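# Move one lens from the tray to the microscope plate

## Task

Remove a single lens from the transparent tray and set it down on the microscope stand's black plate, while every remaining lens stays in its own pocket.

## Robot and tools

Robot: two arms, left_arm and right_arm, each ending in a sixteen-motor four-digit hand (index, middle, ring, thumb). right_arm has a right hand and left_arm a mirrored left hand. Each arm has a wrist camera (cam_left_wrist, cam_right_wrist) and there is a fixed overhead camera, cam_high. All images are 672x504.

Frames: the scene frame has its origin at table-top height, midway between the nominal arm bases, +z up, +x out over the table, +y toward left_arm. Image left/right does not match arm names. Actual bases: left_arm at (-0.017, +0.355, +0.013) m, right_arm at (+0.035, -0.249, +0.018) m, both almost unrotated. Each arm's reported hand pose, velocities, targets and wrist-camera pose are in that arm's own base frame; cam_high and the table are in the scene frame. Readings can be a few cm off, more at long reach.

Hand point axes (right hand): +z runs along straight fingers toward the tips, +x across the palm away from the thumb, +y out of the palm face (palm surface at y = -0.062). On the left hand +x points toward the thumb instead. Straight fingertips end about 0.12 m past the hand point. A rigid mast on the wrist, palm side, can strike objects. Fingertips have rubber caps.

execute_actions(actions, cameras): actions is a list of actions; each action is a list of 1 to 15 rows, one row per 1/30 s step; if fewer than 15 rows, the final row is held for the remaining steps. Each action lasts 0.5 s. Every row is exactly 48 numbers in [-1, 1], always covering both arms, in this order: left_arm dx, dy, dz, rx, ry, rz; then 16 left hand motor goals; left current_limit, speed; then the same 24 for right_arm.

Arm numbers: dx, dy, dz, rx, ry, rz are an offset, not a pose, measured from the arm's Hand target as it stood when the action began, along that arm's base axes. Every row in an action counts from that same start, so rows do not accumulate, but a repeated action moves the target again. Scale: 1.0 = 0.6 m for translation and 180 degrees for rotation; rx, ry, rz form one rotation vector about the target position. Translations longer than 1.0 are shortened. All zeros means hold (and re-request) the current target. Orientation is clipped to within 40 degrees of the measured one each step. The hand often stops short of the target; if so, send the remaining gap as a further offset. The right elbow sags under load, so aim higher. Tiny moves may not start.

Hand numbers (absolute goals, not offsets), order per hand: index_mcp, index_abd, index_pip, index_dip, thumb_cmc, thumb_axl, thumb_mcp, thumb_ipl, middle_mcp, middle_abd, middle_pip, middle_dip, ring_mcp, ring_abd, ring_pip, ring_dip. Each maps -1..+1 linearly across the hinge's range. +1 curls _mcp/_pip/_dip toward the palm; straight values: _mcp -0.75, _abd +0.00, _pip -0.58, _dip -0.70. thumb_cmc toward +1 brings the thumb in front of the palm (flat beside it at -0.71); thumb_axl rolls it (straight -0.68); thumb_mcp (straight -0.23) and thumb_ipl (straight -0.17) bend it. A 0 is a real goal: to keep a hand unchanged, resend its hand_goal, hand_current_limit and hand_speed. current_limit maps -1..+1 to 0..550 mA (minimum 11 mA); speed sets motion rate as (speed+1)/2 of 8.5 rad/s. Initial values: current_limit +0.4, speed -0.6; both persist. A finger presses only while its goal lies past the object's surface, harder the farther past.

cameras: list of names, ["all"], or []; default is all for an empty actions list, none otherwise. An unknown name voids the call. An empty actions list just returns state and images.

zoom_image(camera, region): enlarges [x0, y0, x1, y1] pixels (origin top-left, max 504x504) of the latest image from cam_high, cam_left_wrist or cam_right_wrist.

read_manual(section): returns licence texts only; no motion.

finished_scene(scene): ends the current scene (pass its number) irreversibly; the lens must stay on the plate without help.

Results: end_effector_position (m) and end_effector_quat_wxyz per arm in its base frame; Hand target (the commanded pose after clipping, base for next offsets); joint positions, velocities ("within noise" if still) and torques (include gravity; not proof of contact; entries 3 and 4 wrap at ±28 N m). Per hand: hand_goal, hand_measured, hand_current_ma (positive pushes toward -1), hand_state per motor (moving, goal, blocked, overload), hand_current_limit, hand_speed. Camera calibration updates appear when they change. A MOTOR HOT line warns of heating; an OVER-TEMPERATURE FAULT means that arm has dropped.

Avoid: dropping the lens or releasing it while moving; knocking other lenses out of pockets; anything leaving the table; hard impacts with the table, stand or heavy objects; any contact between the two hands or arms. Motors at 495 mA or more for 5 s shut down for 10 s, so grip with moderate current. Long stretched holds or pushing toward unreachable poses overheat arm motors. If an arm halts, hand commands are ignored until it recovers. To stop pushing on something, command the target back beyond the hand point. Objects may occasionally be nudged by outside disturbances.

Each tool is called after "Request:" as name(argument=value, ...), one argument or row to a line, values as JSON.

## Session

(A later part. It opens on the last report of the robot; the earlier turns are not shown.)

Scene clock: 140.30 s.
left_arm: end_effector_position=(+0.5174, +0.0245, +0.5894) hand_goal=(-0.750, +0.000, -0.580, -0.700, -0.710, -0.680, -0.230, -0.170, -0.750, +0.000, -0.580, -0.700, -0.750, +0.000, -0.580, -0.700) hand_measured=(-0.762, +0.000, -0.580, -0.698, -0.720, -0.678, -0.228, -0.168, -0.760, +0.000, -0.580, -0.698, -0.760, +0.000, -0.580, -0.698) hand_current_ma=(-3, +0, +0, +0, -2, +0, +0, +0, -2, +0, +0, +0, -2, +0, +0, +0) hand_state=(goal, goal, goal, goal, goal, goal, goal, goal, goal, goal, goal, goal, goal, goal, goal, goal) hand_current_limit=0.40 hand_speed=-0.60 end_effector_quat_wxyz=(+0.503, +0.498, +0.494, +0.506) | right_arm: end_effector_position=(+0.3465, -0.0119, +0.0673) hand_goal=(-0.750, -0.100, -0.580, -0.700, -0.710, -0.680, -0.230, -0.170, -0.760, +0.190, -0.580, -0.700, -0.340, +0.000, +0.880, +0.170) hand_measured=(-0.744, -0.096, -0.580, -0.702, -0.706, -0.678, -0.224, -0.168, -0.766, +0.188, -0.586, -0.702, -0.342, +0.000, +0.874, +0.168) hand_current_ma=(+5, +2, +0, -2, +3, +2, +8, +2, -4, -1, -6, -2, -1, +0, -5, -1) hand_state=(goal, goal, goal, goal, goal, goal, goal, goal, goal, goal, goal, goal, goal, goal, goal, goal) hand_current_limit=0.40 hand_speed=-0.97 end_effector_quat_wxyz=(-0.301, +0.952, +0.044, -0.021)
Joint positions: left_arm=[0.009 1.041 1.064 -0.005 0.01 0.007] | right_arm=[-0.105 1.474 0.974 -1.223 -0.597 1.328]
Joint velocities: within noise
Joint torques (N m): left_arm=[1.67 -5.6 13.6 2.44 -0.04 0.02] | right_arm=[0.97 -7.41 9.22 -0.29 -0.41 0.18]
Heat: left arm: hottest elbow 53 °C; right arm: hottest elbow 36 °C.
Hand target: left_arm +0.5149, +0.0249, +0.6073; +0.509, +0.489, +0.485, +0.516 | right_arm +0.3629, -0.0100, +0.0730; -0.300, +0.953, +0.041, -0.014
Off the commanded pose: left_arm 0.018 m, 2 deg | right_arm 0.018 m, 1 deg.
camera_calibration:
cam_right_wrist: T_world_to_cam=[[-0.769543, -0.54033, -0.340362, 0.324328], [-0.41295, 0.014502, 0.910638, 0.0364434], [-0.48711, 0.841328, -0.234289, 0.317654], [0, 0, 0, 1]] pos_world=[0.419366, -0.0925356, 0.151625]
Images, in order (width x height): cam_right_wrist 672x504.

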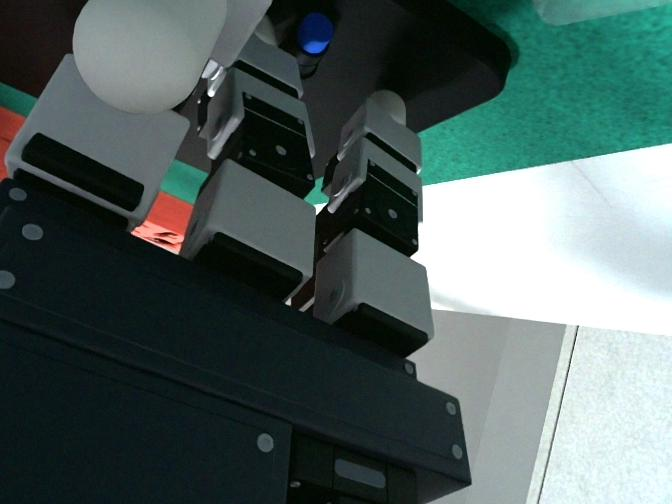

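Request:
execute_actions(
  actions=[
    [[0,0,0,0,0,0,-0.75,0,-0.58,-0.7,-0.71,-0.68,-0.23,-0.17,-0.75,0,-0.58,-0.7,-0.75,0,-0.58,-0.7,0.4,-0.6,0,0,0,0,0,0,-0.75,-0.1,-0.58,-0.7,-0.71,-0.68,-0.23,-0.17,-0.95,0.2,-0.58,-0.7,-0.34,0,0.88,0.17,0.4,-0.93]],
    [[0,0,0,0,0,0,-0.75,0,-0.58,-0.7,-0.71,-0.68,-0.23,-0.17,-0.75,0,-0.58,-0.7,-0.75,0,-0.58,-0.7,0.4,-0.6,0,0,0,0,0,0,-0.75,-0.1,-0.58,-0.7,-0.71,-0.68,-0.23,-0.17,-0.98,0.2,-0.58,-0.7,-0.34,0,0.88,0.17,0.4,-0.93]],
  ],
  cameras=["cam_right_wrist"],
)

Request:
zoom_image(
  camera="cam_right_wrist",
  region=[240, 0, 440, 133],
)

Request:
execute_actions(
  actions=[
    [[0,0,0,0,0,0,-0.75,0,-0.58,-0.7,-0.71,-0.68,-0.23,-0.17,-0.75,0,-0.58,-0.7,-0.75,0,-0.58,-0.7,0.4,-0.6,0,0,0,0,0,0,-0.75,-0.1,-0.58,-0.7,-0.71,-0.68,-0.23,-0.17,-0.98,0.2,-0.58,-0.7,-0.34,0,0.88,0.17,0.4,-0.93]],
  ],
  cameras=["cam_right_wrist"],
)

Request:
zoom_image(
  camera="cam_right_wrist",
  region=[240, 0, 440, 133],
)

Scene clock: 147.33 s.
left_arm: end_effector_position=(+0.5174, +0.0245, +0.5894) hand_goal=(-0.750, +0.000, -0.580, -0.700, -0.710, -0.680, -0.230, -0.170, -0.750, +0.000, -0.580, -0.700, -0.750, +0.000, -0.580, -0.700) hand_measured=(-0.762, +0.000, -0.580, -0.698, -0.720, -0.678, -0.228, -0.168, -0.760, +0.000, -0.580, -0.698, -0.760, +0.000, -0.580, -0.698) hand_current_ma=(-3, +0, +0, +0, -2, +0, +0, +0, -2, +0, +0, +0, -2, +0, +0, +0) hand_state=(goal, goal, goal, goal, goal, goal, goal, goal, goal, goal, goal, goal, goal, goal, goal, goal) hand_current_limit=0.40 hand_speed=-0.60 end_effector_quat_wxyz=(+0.503, +0.498, +0.494, +0.506) | right_arm: end_effector_position=(+0.3475, -0.0129, +0.0665) hand_goal=(-0.750, -0.100, -0.580, -0.700, -0.710, -0.680, -0.230, -0.170, -0.980, +0.200, -0.580, -0.700, -0.340, +0.000, +0.880, +0.170) hand_measured=(-0.746, -0.104, -0.580, -0.702, -0.706, -0.678, -0.224, -0.168, -0.960, +0.196, -0.572, -0.696, -0.342, +0.000, +0.874, +0.168) hand_current_ma=(+4, -3, +0, -1, +3, +2, +8, +2, +33, -2, +7, +2, -1, +0, -5, -1) hand_state=(goal, goal, goal, goal, goal, goal, goal, goal, blocked, goal, goal, goal, goal, goal, goal, goal) hand_current_limit=0.40 hand_speed=-0.93 end_effector_quat_wxyz=(-0.299, +0.953, +0.043, -0.020)
Joint positions: left_arm=[0.009 1.041 1.064 -0.005 0.01 0.007] | right_arm=[-0.105 1.476 0.975 -1.218 -0.592 1.331]
Joint torques (N m): left_arm=[1.61 -5.6 13.53 2.44 -0.04 0.01] | right_arm=[0.97 -8 9.18 -0.27 -0.58 0.15]
Heat: left arm: hottest elbow 54 °C; right arm: hottest elbow 37 °C.
Hand target: left_arm +0.5149, +0.0249, +0.6073; +0.509, +0.489, +0.485, +0.516 | right_arm +0.3630, -0.0100, +0.0731; -0.300, +0.953, +0.041, -0.013
Off the commanded pose: left_arm 0.018 m, 2 deg | right_arm 0.017 m, 1 deg.
camera_calibration:
cam_right_wrist: T_world_to_cam=[[-0.770229, -0.540672, -0.338263, 0.324403], [-0.413695, 0.019889, 0.910198, 0.03794], [-0.485391, 0.840998, -0.238992, 0.31852], [0, 0, 0, 1]] pos_world=[0.420167, -0.0932343, 0.151324]
Images, in order (width x height): cam_right_wrist 672x504.

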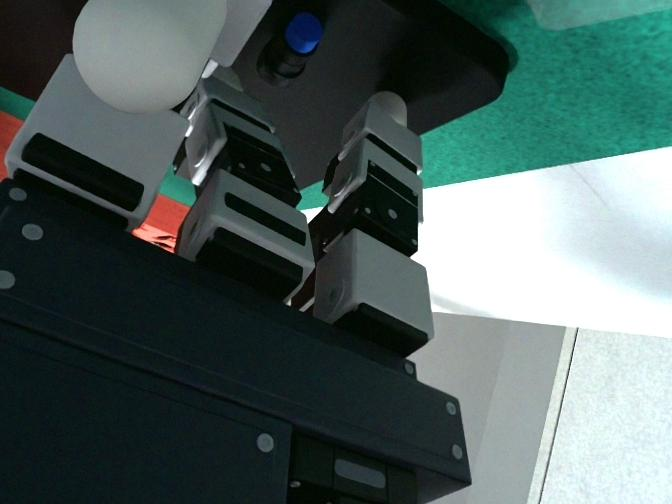

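Scaled by 2.520 from the camera's 672x504 image, which has a finer 960x720 frame.

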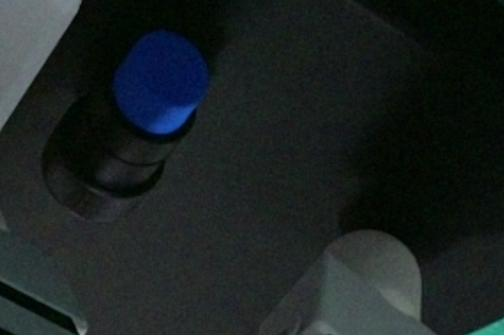

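Scene clock: 148.13 s.
left_arm: end_effector_position=(+0.5174, +0.0245, +0.5894) hand_goal=(-0.750, +0.000, -0.580, -0.700, -0.710, -0.680, -0.230, -0.170, -0.750, +0.000, -0.580, -0.700, -0.750, +0.000, -0.580, -0.700) hand_measured=(-0.762, +0.000, -0.580, -0.698, -0.720, -0.678, -0.228, -0.168, -0.760, +0.000, -0.580, -0.698, -0.760, +0.000, -0.580, -0.698) hand_current_ma=(-3, +0, +0, +0, -2, +0, +0, +0, -2, +0, +0, +0, -2, +0, +0, +0) hand_state=(goal, goal, goal, goal, goal, goal, goal, goal, goal, goal, goal, goal, goal, goal, goal, goal) hand_current_limit=0.40 hand_speed=-0.60 end_effector_quat_wxyz=(+0.503, +0.498, +0.494, +0.506) | right_arm: end_effector_position=(+0.3475, -0.0129, +0.0665) hand_goal=(-0.750, -0.100, -0.580, -0.700, -0.710, -0.680, -0.230, -0.170, -0.980, +0.200, -0.580, -0.700, -0.340, +0.000, +0.880, +0.170) hand_measured=(-0.746, -0.104, -0.580, -0.702, -0.706, -0.678, -0.224, -0.168, -0.960, +0.196, -0.572, -0.696, -0.342, +0.000, +0.874, +0.168) hand_current_ma=(+4, -3, +0, -1, +3, +2, +8, +2, +33, -2, +7, +2, -1, +0, -5, -1) hand_state=(goal, goal, goal, goal, goal, goal, goal, goal, blocked, goal, goal, goal, goal, goal, goal, goal) hand_current_limit=0.40 hand_speed=-0.93 end_effector_quat_wxyz=(-0.299, +0.953, +0.043, -0.020)
Joint positions: left_arm=[0.009 1.041 1.064 -0.005 0.01 0.007] | right_arm=[-0.105 1.476 0.975 -1.218 -0.592 1.331]
Joint torques (N m): left_arm=[1.61 -5.54 13.6 2.45 -0.05 0.01] | right_arm=[0.79 -7.71 9.21 -0.24 -0.59 0.13]
Heat: left arm: hottest elbow 54 °C; right arm: hottest elbow 37 °C.
Hand target: left_arm +0.5149, +0.0249, +0.6073; +0.509, +0.489, +0.485, +0.516 | right_arm +0.3630, -0.0100, +0.0731; -0.300, +0.953, +0.041, -0.013
Off the commanded pose: left_arm 0.018 m, 2 deg | right_arm 0.017 m, 1 deg.
camera_calibration:
cam_right_wrist: T_world_to_cam=[[-0.770229, -0.540672, -0.338263, 0.324403], [-0.413695, 0.019889, 0.910198, 0.03794], [-0.485391, 0.840998, -0.238992, 0.31852], [0, 0, 0, 1]] pos_world=[0.420167, -0.0932343, 0.151324]
Images, in order (width x height): cam_right_wrist 672x504.

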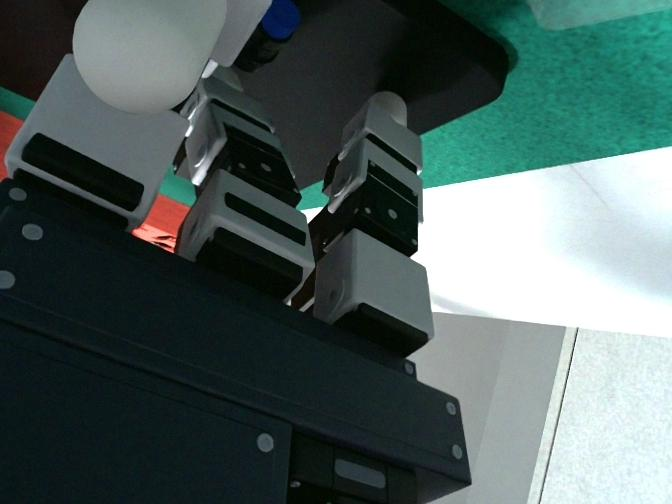

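Scaled by 2.520 from the camera's 672x504 image, which has a finer 960x720 frame.

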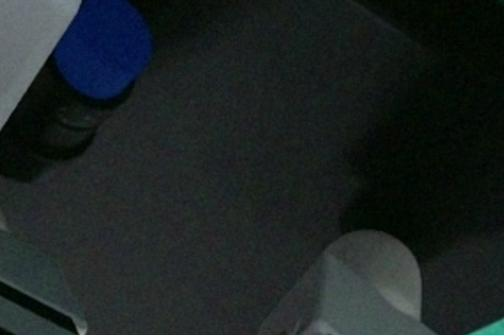

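Request:
execute_actions(
  actions=[],
)

Request:
zoom_image(
  camera="cam_high",
  region=[190, 220, 350, 380],
)

Scene clock: 149.00 s.
left_arm: end_effector_position=(+0.5174, +0.0245, +0.5894) hand_goal=(-0.750, +0.000, -0.580, -0.700, -0.710, -0.680, -0.230, -0.170, -0.750, +0.000, -0.580, -0.700, -0.750, +0.000, -0.580, -0.700) hand_measured=(-0.762, +0.000, -0.580, -0.698, -0.720, -0.678, -0.228, -0.168, -0.760, +0.000, -0.580, -0.698, -0.760, +0.000, -0.580, -0.698) hand_current_ma=(-3, +0, +0, +0, -2, +0, +0, +0, -2, +0, +0, +0, -2, +0, +0, +0) hand_state=(goal, goal, goal, goal, goal, goal, goal, goal, goal, goal, goal, goal, goal, goal, goal, goal) hand_current_limit=0.40 hand_speed=-0.60 end_effector_quat_wxyz=(+0.503, +0.498, +0.494, +0.506) | right_arm: end_effector_position=(+0.3475, -0.0129, +0.0665) hand_goal=(-0.750, -0.100, -0.580, -0.700, -0.710, -0.680, -0.230, -0.170, -0.980, +0.200, -0.580, -0.700, -0.340, +0.000, +0.880, +0.170) hand_measured=(-0.746, -0.104, -0.580, -0.702, -0.706, -0.678, -0.224, -0.168, -0.960, +0.196, -0.572, -0.696, -0.342, +0.000, +0.874, +0.168) hand_current_ma=(+4, -3, +0, -1, +3, +2, +8, +2, +33, -2, +7, +2, -1, +0, -5, -1) hand_state=(goal, goal, goal, goal, goal, goal, goal, goal, blocked, goal, goal, goal, goal, goal, goal, goal) hand_current_limit=0.40 hand_speed=-0.93 end_effector_quat_wxyz=(-0.299, +0.953, +0.043, -0.020)
Joint positions: left_arm=[0.009 1.041 1.064 -0.005 0.01 0.007] | right_arm=[-0.105 1.476 0.975 -1.218 -0.592 1.331]
Joint velocities: within noise
Joint torques (N m): left_arm=[1.73 -5.54 13.57 2.45 -0.05 0.01] | right_arm=[0.97 -8.06 9.14 -0.25 -0.6 0.13]
Heat: left arm: hottest elbow 54 °C; right arm: hottest elbow 37 °C.
Hand target: left_arm +0.5149, +0.0249, +0.6073; +0.509, +0.489, +0.485, +0.516 | right_arm +0.3630, -0.0100, +0.0731; -0.300, +0.953, +0.041, -0.013
Off the commanded pose: left_arm 0.018 m, 2 deg | right_arm 0.017 m, 1 deg.
camera_calibration:
cam_right_wrist: T_world_to_cam=[[-0.770229, -0.540672, -0.338263, 0.324403], [-0.413695, 0.019889, 0.910198, 0.03794], [-0.485391, 0.840998, -0.238992, 0.31852], [0, 0, 0, 1]] pos_world=[0.420167, -0.0932343, 0.151324]

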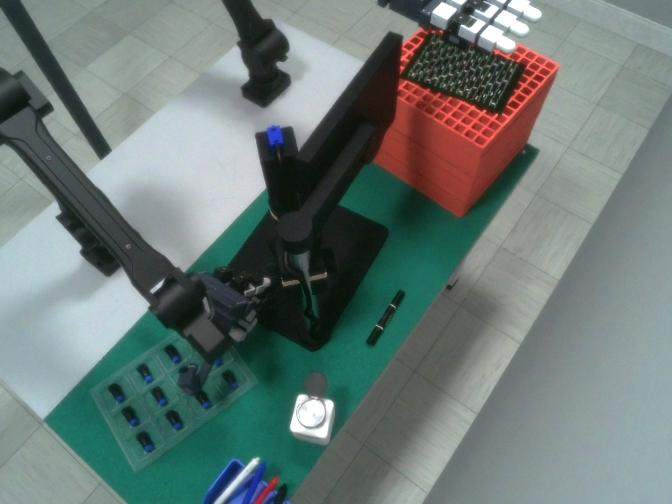

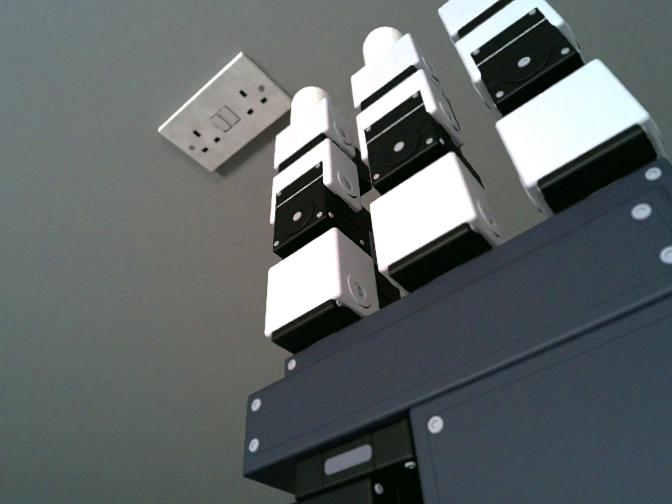

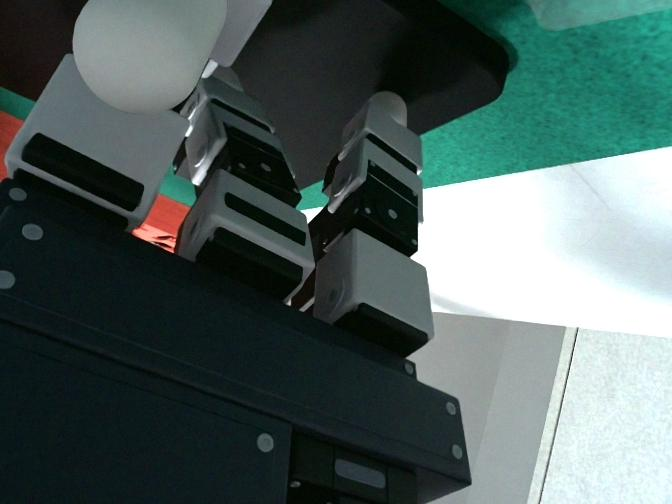

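Scaled by 3.150 from the camera's 672x504 image, which has a finer 960x720 frame.

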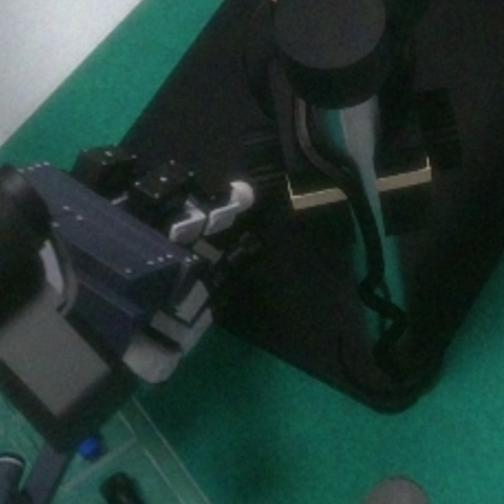

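Request:
execute_actions(
  actions=[
    [[0,0,0,0,0,0,-0.75,0,-0.58,-0.7,-0.71,-0.68,-0.23,-0.17,-0.75,0,-0.58,-0.7,-0.75,0,-0.58,-0.7,0.4,-0.6,0,0,0.1,0,0,0,-0.75,-0.1,-0.58,-0.7,-0.71,-0.68,-0.23,-0.17,-0.98,0.2,-0.58,-0.7,-0.34,0,0.88,0.17,0.4,-0.93]],
    [[0,0,0,0,0,0,-0.75,0,-0.58,-0.7,-0.71,-0.68,-0.23,-0.17,-0.75,0,-0.58,-0.7,-0.75,0,-0.58,-0.7,0.4,-0.6,0,-0.13,0.08,0,0,0,-0.75,0,-0.58,-0.7,-0.71,-0.68,-0.23,-0.17,-0.75,0,-0.58,-0.7,-0.34,0,0.88,0.17,0.4,-0.6]],
  ],
  cameras=["cam_high","cam_right_wrist"],
)

Request:
zoom_image(
  camera="cam_high",
  region=[190, 220, 350, 380],
)

Scene clock: 152.63 s.
left_arm: end_effector_position=(+0.5174, +0.0245, +0.5894) hand_goal=(-0.750, +0.000, -0.580, -0.700, -0.710, -0.680, -0.230, -0.170, -0.750, +0.000, -0.580, -0.700, -0.750, +0.000, -0.580, -0.700) hand_measured=(-0.762, +0.000, -0.580, -0.698, -0.720, -0.678, -0.228, -0.168, -0.760, +0.000, -0.580, -0.698, -0.760, +0.000, -0.580, -0.698) hand_current_ma=(-3, +0, +0, +0, -2, +0, +0, +0, -2, +0, +0, +0, -2, +0, +0, +0) hand_state=(goal, goal, goal, goal, goal, goal, goal, goal, goal, goal, goal, goal, goal, goal, goal, goal) hand_current_limit=0.40 hand_speed=-0.60 end_effector_quat_wxyz=(+0.503, +0.498, +0.494, +0.506) | right_arm: end_effector_position=(+0.3489, -0.0871, +0.1648) hand_goal=(-0.750, +0.000, -0.580, -0.700, -0.710, -0.680, -0.230, -0.170, -0.750, +0.000, -0.580, -0.700, -0.340, +0.000, +0.880, +0.170) hand_measured=(-0.744, -0.002, -0.580, -0.702, -0.706, -0.678, -0.224, -0.168, -0.744, +0.004, -0.574, -0.698, -0.342, +0.000, +0.874, +0.168) hand_current_ma=(+6, -1, +0, -1, +3, +2, +8, +2, +5, +2, +6, +2, -1, +0, -5, -1) hand_state=(goal, goal, goal, goal, goal, goal, goal, goal, goal, goal, goal, goal, goal, goal, goal, goal) hand_current_limit=0.40 hand_speed=-0.60 end_effector_quat_wxyz=(-0.299, +0.953, +0.030, -0.025)
Joint positions: left_arm=[0.009 1.041 1.064 -0.005 0.01 0.007] | right_arm=[-0.292 1.452 1.219 -1.608 -0.554 1.138]
Joint torques (N m): left_arm=[1.67 -5.48 13.55 2.47 -0.05 0.01] | right_arm=[0.62 -9 10.77 -1.33 -0.55 -0.17]
Heat: left arm: hottest elbow 54 °C; right arm: hottest elbow 37 °C.
Hand target: left_arm +0.5149, +0.0249, +0.6073; +0.509, +0.489, +0.485, +0.516 | right_arm +0.3628, -0.0881, +0.1810; -0.300, +0.953, +0.041, -0.014
Off the commanded pose: left_arm 0.018 m, 2 deg | right_arm 0.021 m, 2 deg.
camera_calibration:
cam_right_wrist: T_world_to_cam=[[-0.786976, -0.524366, -0.325129, 0.323746], [-0.397904, 0.0286121, 0.916981, -0.0554158], [-0.471531, 0.851012, -0.231164, 0.399874], [0, 0, 0, 1]] pos_world=[0.421283, -0.16895, 0.248511]
Images, in order (width x height): cam_high 672x504, cam_right_wrist 672x504.

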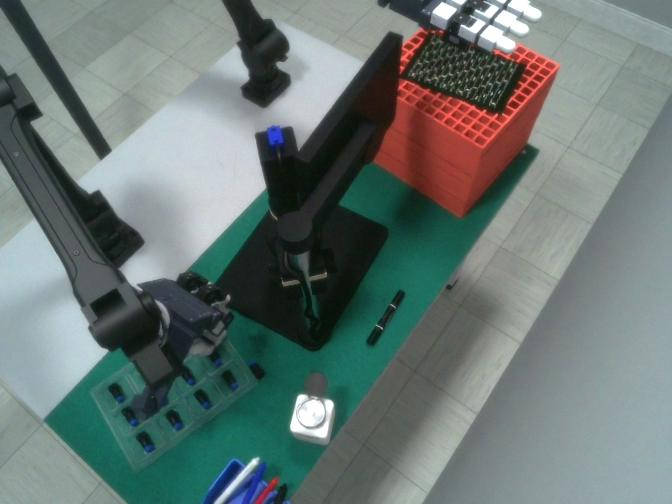

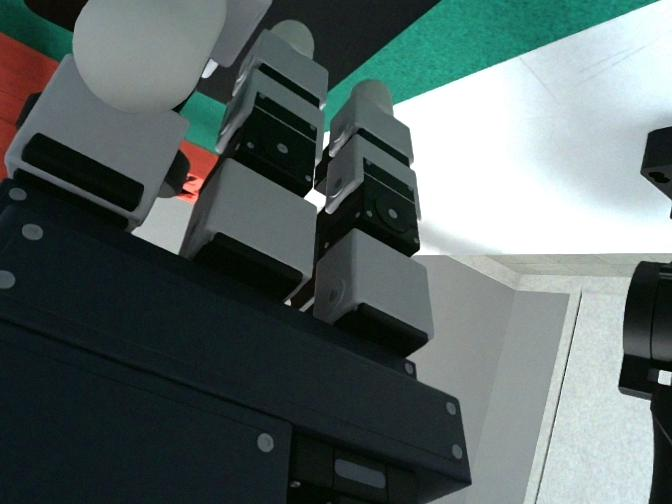

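Scaled by 3.150 from the camera's 672x504 image, which has a finer 960x720 frame.

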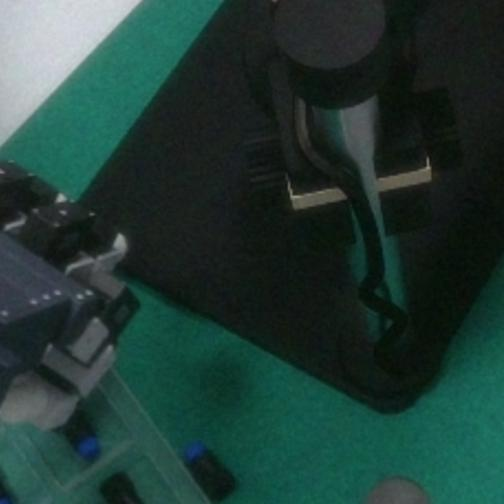

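Request:
execute_actions(
  actions=[],
  cameras=["cam_high"],
)

Request:
zoom_image(
  camera="cam_high",
  region=[190, 300, 350, 460],
)

Scene clock: 154.47 s.
left_arm: end_effector_position=(+0.5174, +0.0245, +0.5894) hand_goal=(-0.750, +0.000, -0.580, -0.700, -0.710, -0.680, -0.230, -0.170, -0.750, +0.000, -0.580, -0.700, -0.750, +0.000, -0.580, -0.700) hand_measured=(-0.762, +0.000, -0.580, -0.698, -0.720, -0.678, -0.228, -0.168, -0.760, +0.000, -0.580, -0.698, -0.760, +0.000, -0.580, -0.698) hand_current_ma=(-3, +0, +0, +0, -2, +0, +0, +0, -2, +0, +0, +0, -2, +0, +0, +0) hand_state=(goal, goal, goal, goal, goal, goal, goal, goal, goal, goal, goal, goal, goal, goal, goal, goal) hand_current_limit=0.40 hand_speed=-0.60 end_effector_quat_wxyz=(+0.503, +0.498, +0.494, +0.506) | right_arm: end_effector_position=(+0.3490, -0.0872, +0.1648) hand_goal=(-0.750, +0.000, -0.580, -0.700, -0.710, -0.680, -0.230, -0.170, -0.750, +0.000, -0.580, -0.700, -0.340, +0.000, +0.880, +0.170) hand_measured=(-0.744, -0.002, -0.580, -0.702, -0.706, -0.678, -0.224, -0.168, -0.744, +0.004, -0.574, -0.698, -0.342, +0.000, +0.874, +0.168) hand_current_ma=(+6, -1, +0, -1, +3, +2, +8, +2, +5, +2, +6, +2, -1, +0, -5, -1) hand_state=(goal, goal, goal, goal, goal, goal, goal, goal, goal, goal, goal, goal, goal, goal, goal, goal) hand_current_limit=0.40 hand_speed=-0.60 end_effector_quat_wxyz=(-0.299, +0.953, +0.031, -0.025)
Joint positions: left_arm=[0.009 1.041 1.064 -0.005 0.01 0.007] | right_arm=[-0.292 1.452 1.219 -1.608 -0.554 1.136]
Joint velocities: within noise
Joint torques (N m): left_arm=[1.49 -5.6 13.6 2.48 -0.05 0.02] | right_arm=[0.5 -9.11 10.82 -1.42 -0.54 -0.19]
Heat: left arm: hottest elbow 54 °C; right arm: hottest elbow 37 °C.
Hand target: left_arm +0.5149, +0.0249, +0.6073; +0.509, +0.489, +0.485, +0.516 | right_arm +0.3628, -0.0881, +0.1810; -0.300, +0.953, +0.041, -0.014
Off the commanded pose: left_arm 0.018 m, 2 deg | right_arm 0.021 m, 2 deg.
Images, in order (width x height): cam_high 672x504.

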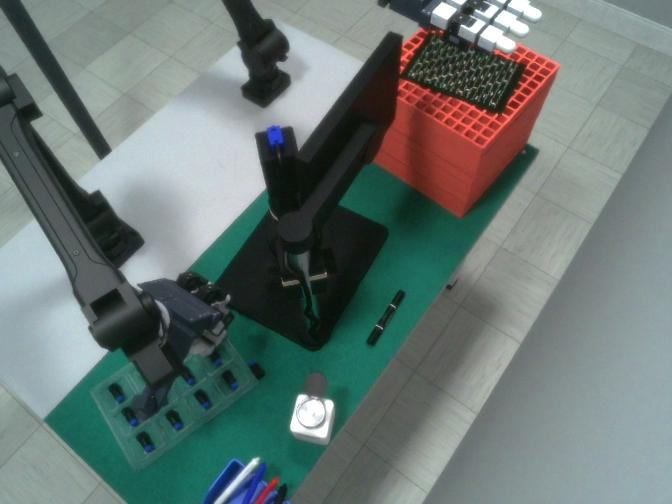

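Scaled by 3.150 from the camera's 672x504 image, which has a finer 960x720 frame.

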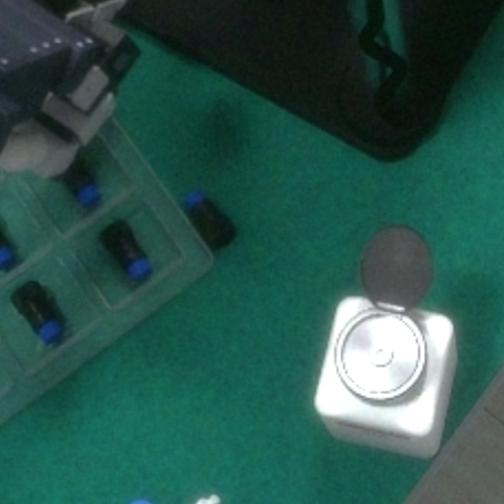

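Request:
execute_actions(
  actions=[
    [[0,0,0,0,0,0,-0.75,0,-0.58,-0.7,-0.71,-0.68,-0.23,-0.17,-0.75,0,-0.58,-0.7,-0.75,0,-0.58,-0.7,0.4,-0.6,0.05,0.015,0.005,-0.0259,-0.023,0.0655,-0.75,0,-0.58,-0.7,-0.71,-0.68,-0.23,-0.17,-0.75,0,-0.58,-0.7,-0.34,0,0.88,0.17,0.4,-0.6],[0,0,0,0,0,0,-0.75,0,-0.58,-0.7,-0.71,-0.68,-0.23,-0.17,-0.75,0,-0.58,-0.7,-0.75,0,-0.58,-0.7,0.4,-0.6,0.1,0.03,0.01,-0.0517,-0.046,0.1309,-0.75,0,-0.58,-0.7,-0.71,-0.68,-0.23,-0.17,-0.75,0,-0.58,-0.7,-0.34,0,0.88,0.17,0.4,-0.6]],
    [[0,0,0,0,0,0,-0.75,0,-0.58,-0.7,-0.71,-0.68,-0.23,-0.17,-0.75,0,-0.58,-0.7,-0.75,0,-0.58,-0.7,0.4,-0.6,0.05,0.015,0.005,-0.0259,-0.023,0.0655,-0.75,0,-0.58,-0.7,-0.71,-0.68,-0.23,-0.17,-0.75,0,-0.58,-0.7,-0.34,0,0.88,0.17,0.4,-0.6],[0,0,0,0,0,0,-0.75,0,-0.58,-0.7,-0.71,-0.68,-0.23,-0.17,-0.75,0,-0.58,-0.7,-0.75,0,-0.58,-0.7,0.4,-0.6,0.1,0.03,0.01,-0.0517,-0.046,0.1309,-0.75,0,-0.58,-0.7,-0.71,-0.68,-0.23,-0.17,-0.75,0,-0.58,-0.7,-0.34,0,0.88,0.17,0.4,-0.6]],
    [[0,0,0,0,0,0,-0.75,0,-0.58,-0.7,-0.71,-0.68,-0.23,-0.17,-0.75,0,-0.58,-0.7,-0.75,0,-0.58,-0.7,0.4,-0.6,0.05,0.015,-0.01,-0.0259,-0.023,0.0655,-0.75,0,-0.58,-0.7,-0.71,-0.68,-0.23,-0.17,-0.75,0,-0.58,-0.7,-0.34,0,0.88,0.17,0.4,-0.6],[0,0,0,0,0,0,-0.75,0,-0.58,-0.7,-0.71,-0.68,-0.23,-0.17,-0.75,0,-0.58,-0.7,-0.75,0,-0.58,-0.7,0.4,-0.6,0.1,0.03,-0.03,-0.0517,-0.046,0.1309,-0.75,0,-0.58,-0.7,-0.71,-0.68,-0.23,-0.17,-0.75,0,-0.58,-0.7,-0.34,0,0.88,0.17,0.4,-0.6]],
  ],
  cameras=["cam_high","cam_right_wrist"],
)

Request:
zoom_image(
  camera="cam_high",
  region=[190, 300, 350, 460],
)

Scene clock: 196.00 s.
left_arm: end_effector_position=(+0.5174, +0.0245, +0.5894) hand_goal=(-0.750, +0.000, -0.580, -0.700, -0.710, -0.680, -0.230, -0.170, -0.750, +0.000, -0.580, -0.700, -0.750, +0.000, -0.580, -0.700) hand_measured=(-0.762, +0.000, -0.580, -0.698, -0.720, -0.678, -0.228, -0.168, -0.760, +0.000, -0.580, -0.698, -0.760, +0.000, -0.580, -0.698) hand_current_ma=(-3, +0, +0, +0, -2, +0, +0, +0, -2, +0, +0, +0, -2, +0, +0, +0) hand_state=(goal, goal, goal, goal, goal, goal, goal, goal, goal, goal, goal, goal, goal, goal, goal, goal) hand_current_limit=0.40 hand_speed=-0.60 end_effector_quat_wxyz=(+0.503, +0.498, +0.494, +0.506) | right_arm: end_effector_position=(+0.5269, -0.0435, +0.1723) hand_goal=(-0.750, +0.000, -0.580, -0.700, -0.710, -0.680, -0.230, -0.170, -0.750, +0.000, -0.580, -0.700, -0.340, +0.000, +0.880, +0.170) hand_measured=(-0.746, +0.000, -0.580, -0.702, -0.708, -0.678, -0.224, -0.168, -0.746, +0.002, -0.576, -0.698, -0.342, +0.000, +0.874, +0.168) hand_current_ma=(+3, +0, +0, -1, +2, +2, +8, +2, +3, +1, +2, +1, -2, +0, -5, -1) hand_state=(goal, goal, goal, goal, goal, goal, goal, goal, goal, goal, goal, goal, goal, goal, goal, goal) hand_current_limit=0.40 hand_speed=-0.60 end_effector_quat_wxyz=(-0.005, +0.790, +0.612, -0.015)
Joint positions: left_arm=[0.009 1.041 1.064 -0.005 0.01 0.007] | right_arm=[0.004 1.562 1.329 -1.369 0.011 0.257]
Joint torques (N m): left_arm=[1.55 -5.54 13.55 2.44 -0.05 0.01] | right_arm=[1.14 -10.87 8.79 0.8 -0.04 -0.38]
Heat: left arm: hottest elbow 55 °C; right arm: hottest elbow 38 °C.
Hand target: left_arm +0.5149, +0.0249, +0.6073; +0.509, +0.489, +0.485, +0.516 | right_arm +0.5430, -0.0340, +0.1751; +0.000, +0.777, +0.630, +0.000
Off the commanded pose: left_arm 0.018 m, 2 deg | right_arm 0.019 m, 3 deg.
camera_calibration:
cam_right_wrist: T_world_to_cam=[[0.359718, -0.932824, -0.0210385, -0.185268], [-0.630399, -0.259596, 0.731579, 0.149295], [-0.687896, -0.2499, -0.681432, 0.592122], [0, 0, 0, 1]] pos_world=[0.568078, 0.0139047, 0.290372]
Images, in order (width x height): cam_high 672x504, cam_right_wrist 672x504.

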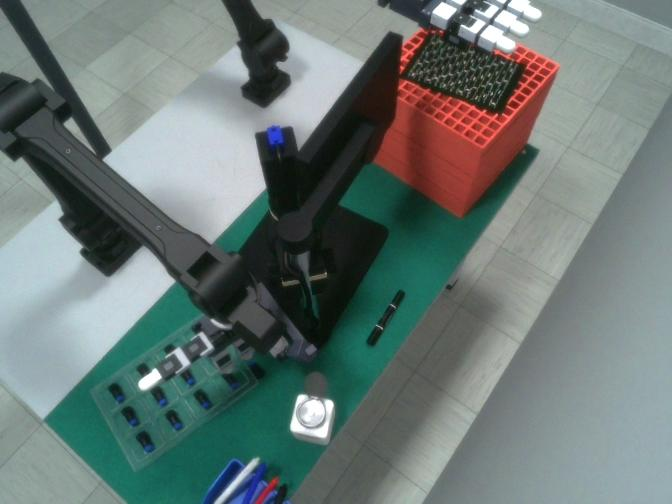

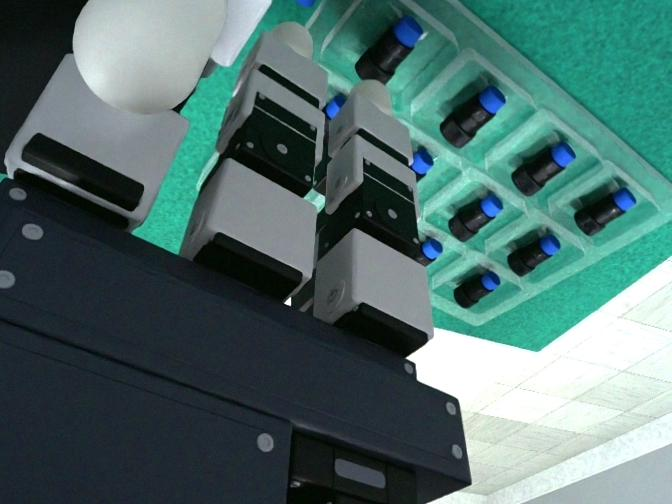

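Scaled by 3.150 from the camera's 672x504 image, which has a finer 960x720 frame.

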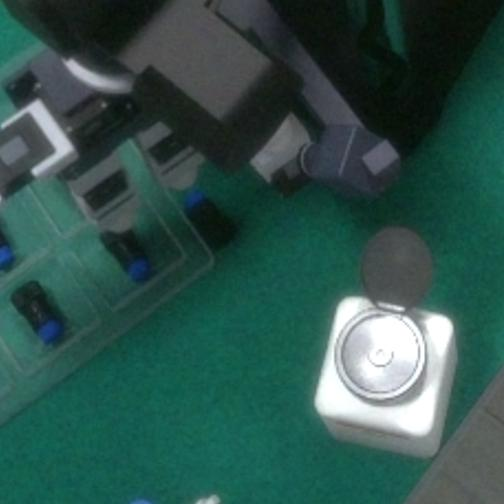

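Request:
execute_actions(
  actions=[
    [[0,0,0,0,0,0,-0.75,0,-0.58,-0.7,-0.71,-0.68,-0.23,-0.17,-0.75,0,-0.58,-0.7,-0.75,0,-0.58,-0.7,0.4,-0.6,0,0.005,-0.04,0,0,0,-0.75,-0.02,-0.58,-0.7,-0.71,-0.68,-0.23,-0.17,-0.75,0.02,-0.58,-0.7,-0.34,0,0.88,0.17,0.4,-0.6],[0,0,0,0,0,0,-0.75,0,-0.58,-0.7,-0.71,-0.68,-0.23,-0.17,-0.75,0,-0.58,-0.7,-0.75,0,-0.58,-0.7,0.4,-0.6,0,0.01,-0.075,0,0,0,-0.75,-0.02,-0.58,-0.7,-0.71,-0.68,-0.23,-0.17,-0.75,0.02,-0.58,-0.7,-0.34,0,0.88,0.17,0.4,-0.6]],
  ],
  cameras=["cam_high","cam_right_wrist"],
)

Request:
zoom_image(
  camera="cam_high",
  region=[190, 310, 310, 430],
)

Request:
zoom_image(
  camera="cam_right_wrist",
  region=[220, 0, 460, 160],
)

Scene clock: 200.80 s.
left_arm: end_effector_position=(+0.5174, +0.0245, +0.5894) hand_goal=(-0.750, +0.000, -0.580, -0.700, -0.710, -0.680, -0.230, -0.170, -0.750, +0.000, -0.580, -0.700, -0.750, +0.000, -0.580, -0.700) hand_measured=(-0.762, +0.000, -0.580, -0.698, -0.720, -0.678, -0.228, -0.168, -0.760, +0.000, -0.580, -0.698, -0.760, +0.000, -0.580, -0.698) hand_current_ma=(-3, +0, +0, +0, -2, +0, +0, +0, -2, +0, +0, +0, -2, +0, +0, +0) hand_state=(goal, goal, goal, goal, goal, goal, goal, goal, goal, goal, goal, goal, goal, goal, goal, goal) hand_current_limit=0.40 hand_speed=-0.60 end_effector_quat_wxyz=(+0.503, +0.498, +0.494, +0.506) | right_arm: end_effector_position=(+0.5341, -0.0441, +0.1422) hand_goal=(-0.750, -0.020, -0.580, -0.700, -0.710, -0.680, -0.230, -0.170, -0.750, +0.020, -0.580, -0.700, -0.340, +0.000, +0.880, +0.170) hand_measured=(-0.752, -0.008, -0.582, -0.700, -0.708, -0.678, -0.224, -0.168, -0.746, +0.018, -0.576, -0.698, -0.344, +0.000, +0.874, +0.168) hand_current_ma=(-2, +11, -1, +0, +2, +2, +8, +2, +3, -1, +2, +1, -3, +0, -5, -1) hand_state=(goal, goal, goal, goal, goal, goal, goal, goal, goal, goal, goal, goal, goal, goal, goal, goal) hand_current_limit=0.40 hand_speed=-0.60 end_effector_quat_wxyz=(+0.002, +0.790, +0.613, -0.007)
Joint positions: left_arm=[0.009 1.041 1.064 -0.005 0.01 0.007] | right_arm=[0.004 1.588 1.274 -1.264 0.012 0.256]
Joint torques (N m): left_arm=[1.55 -5.54 13.56 2.47 -0.05 0.01] | right_arm=[2.14 -10.58 6.63 1.47 -0.17 -0.26]
Heat: left arm: hottest elbow 55 °C; right arm: hottest elbow 38 °C.
Hand target: left_arm +0.5149, +0.0249, +0.6073; +0.509, +0.489, +0.485, +0.516 | right_arm +0.5429, -0.0281, +0.1299; +0.000, +0.777, +0.630, +0.000
Off the commanded pose: left_arm 0.018 m, 2 deg | right_arm 0.022 m, 3 deg.
camera_calibration:
cam_right_wrist: T_world_to_cam=[[0.36084, -0.932556, -0.0115824, -0.190953], [-0.64664, -0.25912, 0.717435, 0.186386], [-0.672049, -0.25139, -0.696529, 0.569962], [0, 0, 0, 1]] pos_world=[0.572471, 0.0135048, 0.261063]
Images, in order (width x height): cam_high 672x504, cam_right_wrist 672x504.

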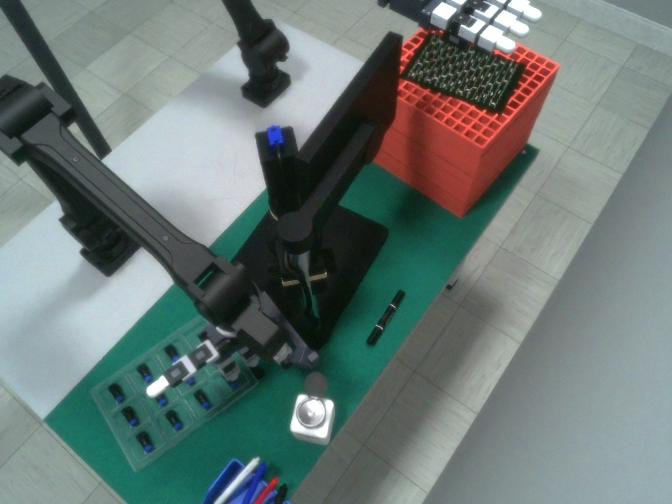

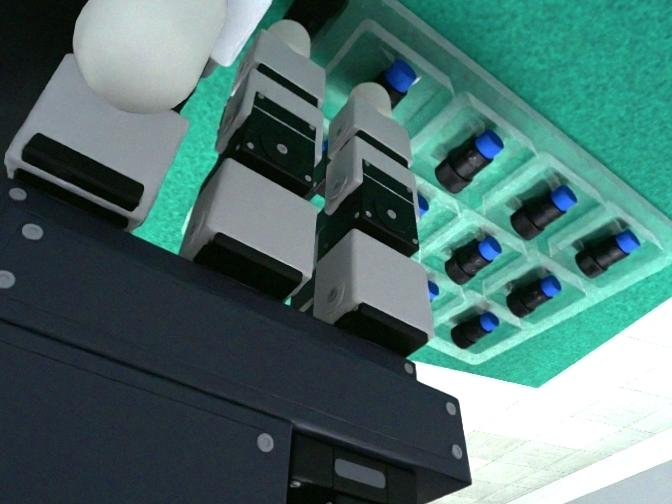

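Scaled by 4.200 from the camera's 672x504 image, which has a finer 960x720 frame.

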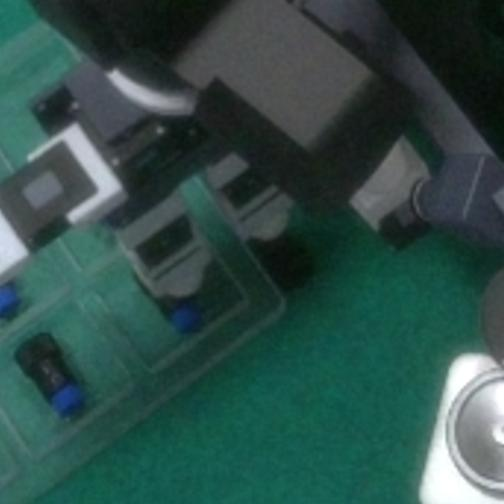

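Scaled by 2.100 from the camera's 672x504 image, which has a finer 960x720 frame.

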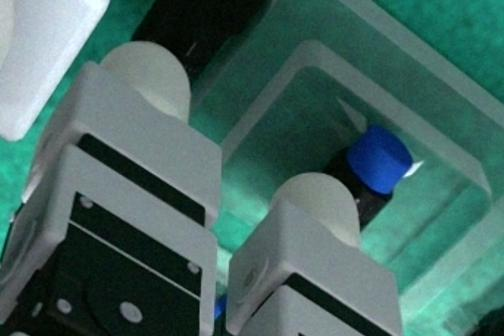

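Request:
execute_actions(
  actions=[
    [[0,0,0,0,0,0,-0.75,0,-0.58,-0.7,-0.71,-0.68,-0.23,-0.17,-0.75,0,-0.58,-0.7,-0.75,0,-0.58,-0.7,0.4,-0.6,0.01,0,0.1,0,0,0,-0.75,0,-0.58,-0.7,-0.71,-0.68,-0.23,-0.17,-0.75,0,-0.58,-0.7,-0.34,0,0.88,0.17,0.4,-0.6]],
    [[0,0,0,0,0,0,-0.75,0,-0.58,-0.7,-0.71,-0.68,-0.23,-0.17,-0.75,0,-0.58,-0.7,-0.75,0,-0.58,-0.7,0.4,-0.6,0,0.03,0,0,0,0,-0.75,0,-0.58,-0.7,-0.71,-0.68,-0.23,-0.17,-0.75,0,-0.58,-0.7,-0.34,0,0.88,0.17,0.4,-0.6]],
  ],
  cameras=["cam_high","cam_right_wrist"],
)

Request:
zoom_image(
  camera="cam_high",
  region=[190, 310, 310, 430],
)

Request:
zoom_image(
  camera="cam_right_wrist",
  region=[220, 0, 460, 160],
)

Scene clock: 205.07 s.
left_arm: end_effector_position=(+0.5174, +0.0245, +0.5894) hand_goal=(-0.750, +0.000, -0.580, -0.700, -0.710, -0.680, -0.230, -0.170, -0.750, +0.000, -0.580, -0.700, -0.750, +0.000, -0.580, -0.700) hand_measured=(-0.762, +0.000, -0.580, -0.698, -0.720, -0.678, -0.228, -0.168, -0.760, +0.000, -0.580, -0.698, -0.760, +0.000, -0.580, -0.698) hand_current_ma=(-3, +0, +0, +0, -2, +0, +0, +0, -2, +0, +0, +0, -2, +0, +0, +0) hand_state=(goal, goal, goal, goal, goal, goal, goal, goal, goal, goal, goal, goal, goal, goal, goal, goal) hand_current_limit=0.40 hand_speed=-0.60 end_effector_quat_wxyz=(+0.503, +0.498, +0.494, +0.506) | right_arm: end_effector_position=(+0.5226, -0.0434, +0.1568) hand_goal=(-0.750, +0.000, -0.580, -0.700, -0.710, -0.680, -0.230, -0.170, -0.750, +0.000, -0.580, -0.700, -0.340, +0.000, +0.880, +0.170) hand_measured=(-0.746, +0.000, -0.578, -0.700, -0.708, -0.678, -0.224, -0.168, -0.748, +0.004, -0.578, -0.698, -0.344, +0.000, +0.874, +0.168) hand_current_ma=(+4, +0, +1, +0, +2, +2, +8, +2, +2, +2, +2, +1, -3, +0, -5, -1) hand_state=(goal, goal, goal, goal, goal, goal, goal, goal, goal, goal, goal, goal, goal, goal, goal, goal) hand_current_limit=0.40 hand_speed=-0.60 end_effector_quat_wxyz=(-0.017, +0.794, +0.607, -0.033)
Joint positions: left_arm=[0.009 1.041 1.064 -0.005 0.01 0.007] | right_arm=[0.007 1.587 1.324 -1.381 0.012 0.272]
Joint torques (N m): left_arm=[1.55 -5.66 13.57 2.5 -0.04 0.01] | right_arm=[5.07 -13.27 12.25 -0.31 -0.26 -0.05]
Heat: left arm: hottest elbow 55 °C; right arm: hottest elbow 39 °C.
Hand target: left_arm +0.5149, +0.0249, +0.6073; +0.509, +0.489, +0.485, +0.516 | right_arm +0.5489, -0.0100, +0.1902; +0.000, +0.777, +0.630, +0.000
Off the commanded pose: left_arm 0.018 m, 2 deg | right_arm 0.054 m, 5 deg.
camera_calibration:
cam_right_wrist: T_world_to_cam=[[0.347208, -0.937188, -0.0335538, -0.175602], [-0.602021, -0.250184, 0.758273, 0.139327], [-0.719039, -0.243078, -0.651073, 0.590444], [0, 0, 0, 1]] pos_world=[0.569401, 0.0138092, 0.272883]
Images, in order (width x height): cam_high 672x504, cam_right_wrist 672x504.

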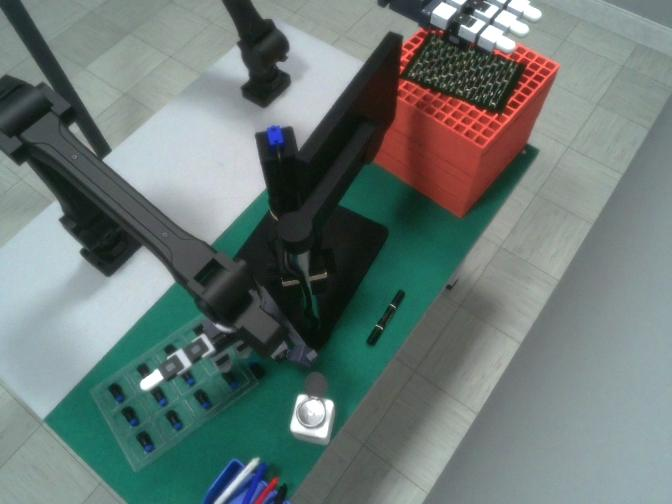

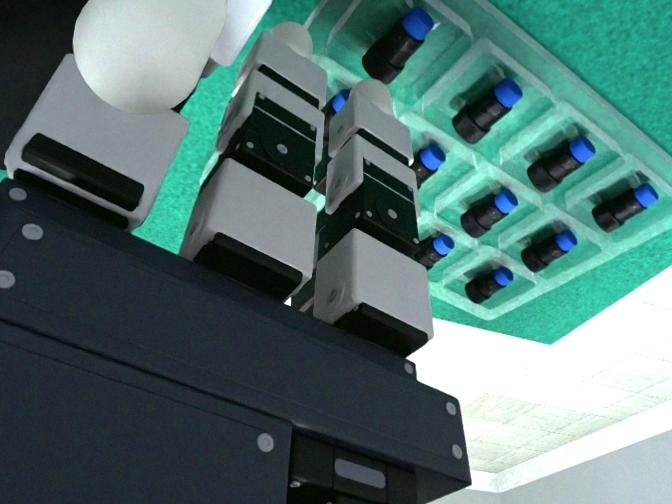

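Scaled by 4.200 from the camera's 672x504 image, which has a finer 960x720 frame.

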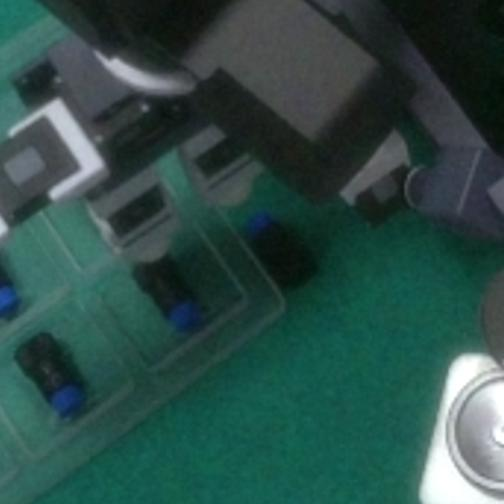

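Scaled by 2.100 from the camera's 672x504 image, which has a finer 960x720 frame.

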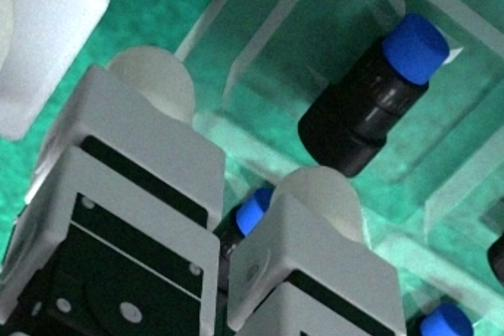

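Request:
execute_actions(
  actions=[
    [[0,0,0,0,0,0,-0.75,0,-0.58,-0.7,-0.71,-0.68,-0.23,-0.17,-0.75,0,-0.58,-0.7,-0.75,0,-0.58,-0.7,0.4,-0.6,-0.02,-0.05,0.03,0.0,0.0,0,-0.75,0,-0.58,-0.7,-0.71,-0.68,-0.23,-0.17,-0.75,0,-0.58,-0.7,-0.34,0,0.88,0.17,0.4,-0.6],[0,0,0,0,0,0,-0.75,0,-0.58,-0.7,-0.71,-0.68,-0.23,-0.17,-0.75,0,-0.58,-0.7,-0.75,0,-0.58,-0.7,0.4,-0.6,-0.0617,-0.0678,0.04,0.0617,0.0378,-0.1664,-0.75,0,-0.58,-0.7,-0.71,-0.68,-0.23,-0.17,-0.75,0,-0.58,-0.7,-0.34,0,0.88,0.17,0.4,-0.6]],
    [[0,0,0,0,0,0,-0.75,0,-0.58,-0.7,-0.71,-0.68,-0.23,-0.17,-0.75,0,-0.58,-0.7,-0.75,0,-0.58,-0.7,0.4,-0.6,-0.03,-0.034,0,0.03,0.0189,-0.0832,-0.75,0,-0.58,-0.7,-0.71,-0.68,-0.23,-0.17,-0.75,0,-0.58,-0.7,-0.34,0,0.88,0.17,0.4,-0.6],[0,0,0,0,0,0,-0.75,0,-0.58,-0.7,-0.71,-0.68,-0.23,-0.17,-0.75,0,-0.58,-0.7,-0.75,0,-0.58,-0.7,0.4,-0.6,-0.0617,-0.0678,0,0.0617,0.0378,-0.1664,-0.75,0,-0.58,-0.7,-0.71,-0.68,-0.23,-0.17,-0.75,0,-0.58,-0.7,-0.34,0,0.88,0.17,0.4,-0.6]],
    [[0,0,0,0,0,0,-0.75,0,-0.58,-0.7,-0.71,-0.68,-0.23,-0.17,-0.75,0,-0.58,-0.7,-0.75,0,-0.58,-0.7,0.4,-0.6,-0.03,-0.034,0,0.03,0.0189,-0.0832,-0.75,-0.05,-0.58,-0.7,-0.71,-0.68,-0.23,-0.17,-0.75,0.05,-0.58,-0.7,-0.34,0,0.88,0.17,0.4,-0.6],[0,0,0,0,0,0,-0.75,0,-0.58,-0.7,-0.71,-0.68,-0.23,-0.17,-0.75,0,-0.58,-0.7,-0.75,0,-0.58,-0.7,0.4,-0.6,-0.0617,-0.0678,-0.06,0.0617,0.0378,-0.1664,-0.75,-0.17,-0.58,-0.7,-0.71,-0.68,-0.23,-0.17,-0.75,0.17,-0.58,-0.7,-0.34,0,0.88,0.17,0.4,-0.6]],
  ],
  cameras=["cam_high","cam_right_wrist"],
)

Request:
zoom_image(
  camera="cam_high",
  region=[170, 290, 310, 430],
)

Scene clock: 248.10 s.
left_arm: end_effector_position=(+0.5174, +0.0245, +0.5894) hand_goal=(-0.750, +0.000, -0.580, -0.700, -0.710, -0.680, -0.230, -0.170, -0.750, +0.000, -0.580, -0.700, -0.750, +0.000, -0.580, -0.700) hand_measured=(-0.762, +0.000, -0.580, -0.698, -0.720, -0.678, -0.228, -0.168, -0.760, +0.000, -0.580, -0.698, -0.760, +0.000, -0.580, -0.698) hand_current_ma=(-3, +0, +0, +0, -2, +0, +0, +0, -2, +0, +0, +0, -2, +0, +0, +0) hand_state=(goal, goal, goal, goal, goal, goal, goal, goal, goal, goal, goal, goal, goal, goal, goal, goal) hand_current_limit=0.40 hand_speed=-0.60 end_effector_quat_wxyz=(+0.503, +0.498, +0.494, +0.506) | right_arm: end_effector_position=(+0.4373, -0.1351, +0.1783) hand_goal=(-0.750, -0.170, -0.580, -0.700, -0.710, -0.680, -0.230, -0.170, -0.750, +0.170, -0.580, -0.700, -0.340, +0.000, +0.880, +0.170) hand_measured=(-0.744, -0.166, -0.578, -0.700, -0.706, -0.678, -0.224, -0.168, -0.744, +0.166, -0.578, -0.698, -0.342, +0.000, +0.874, +0.168) hand_current_ma=(+6, +3, +1, +0, +3, +2, +8, +2, +6, -2, +2, +1, -1, +0, -5, -1) hand_state=(goal, goal, goal, goal, goal, goal, goal, goal, goal, goal, goal, goal, goal, goal, goal, goal) hand_current_limit=0.40 hand_speed=-0.60 end_effector_quat_wxyz=(-0.297, +0.947, -0.116, +0.037)
Joint positions: left_arm=[0.009 1.041 1.064 -0.005 0.01 0.007] | right_arm=[-0.357 1.628 1.466 -1.485 -0.605 1.434]
Joint torques (N m): left_arm=[1.73 -5.48 13.59 2.48 -0.05 0.01] | right_arm=[0.38 -13.39 6.89 0.51 -0.61 0.21]
Heat: left arm: hottest elbow 56 °C; right arm: hottest elbow 41 °C.
Hand target: left_arm +0.5149, +0.0249, +0.6073; +0.509, +0.489, +0.485, +0.516 | right_arm +0.4378, -0.1320, +0.1779; -0.299, +0.945, -0.124, +0.040
Off the commanded pose: left_arm 0.018 m, 2 deg | right_arm 0.003 m, 1 deg.
camera_calibration:
cam_right_wrist: T_world_to_cam=[[-0.901025, -0.255436, -0.350581, 0.463281], [-0.396822, 0.159001, 0.904019, -0.0118091], [-0.175176, 0.953662, -0.244627, 0.37217], [0, 0, 0, 1]] pos_world=[0.477937, -0.234708, 0.264136]
Images, in order (width x height): cam_high 672x504, cam_right_wrist 672x504.

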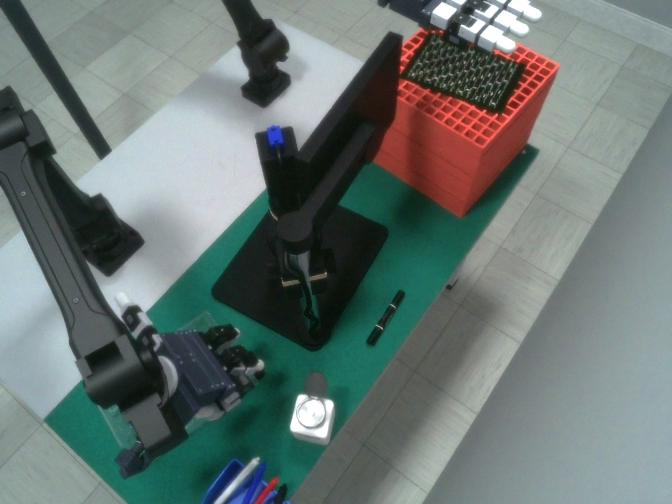

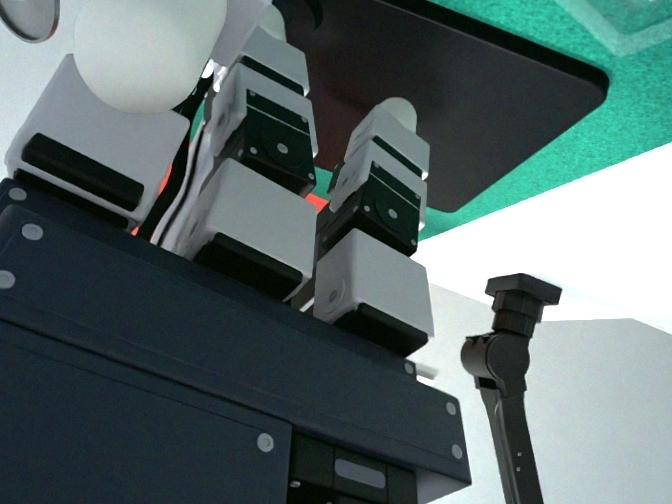

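Scaled by 3.600 from the camera's 672x504 image, which has a finer 960x720 frame.

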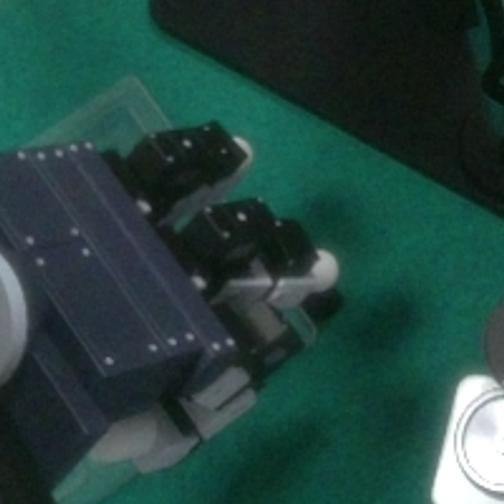

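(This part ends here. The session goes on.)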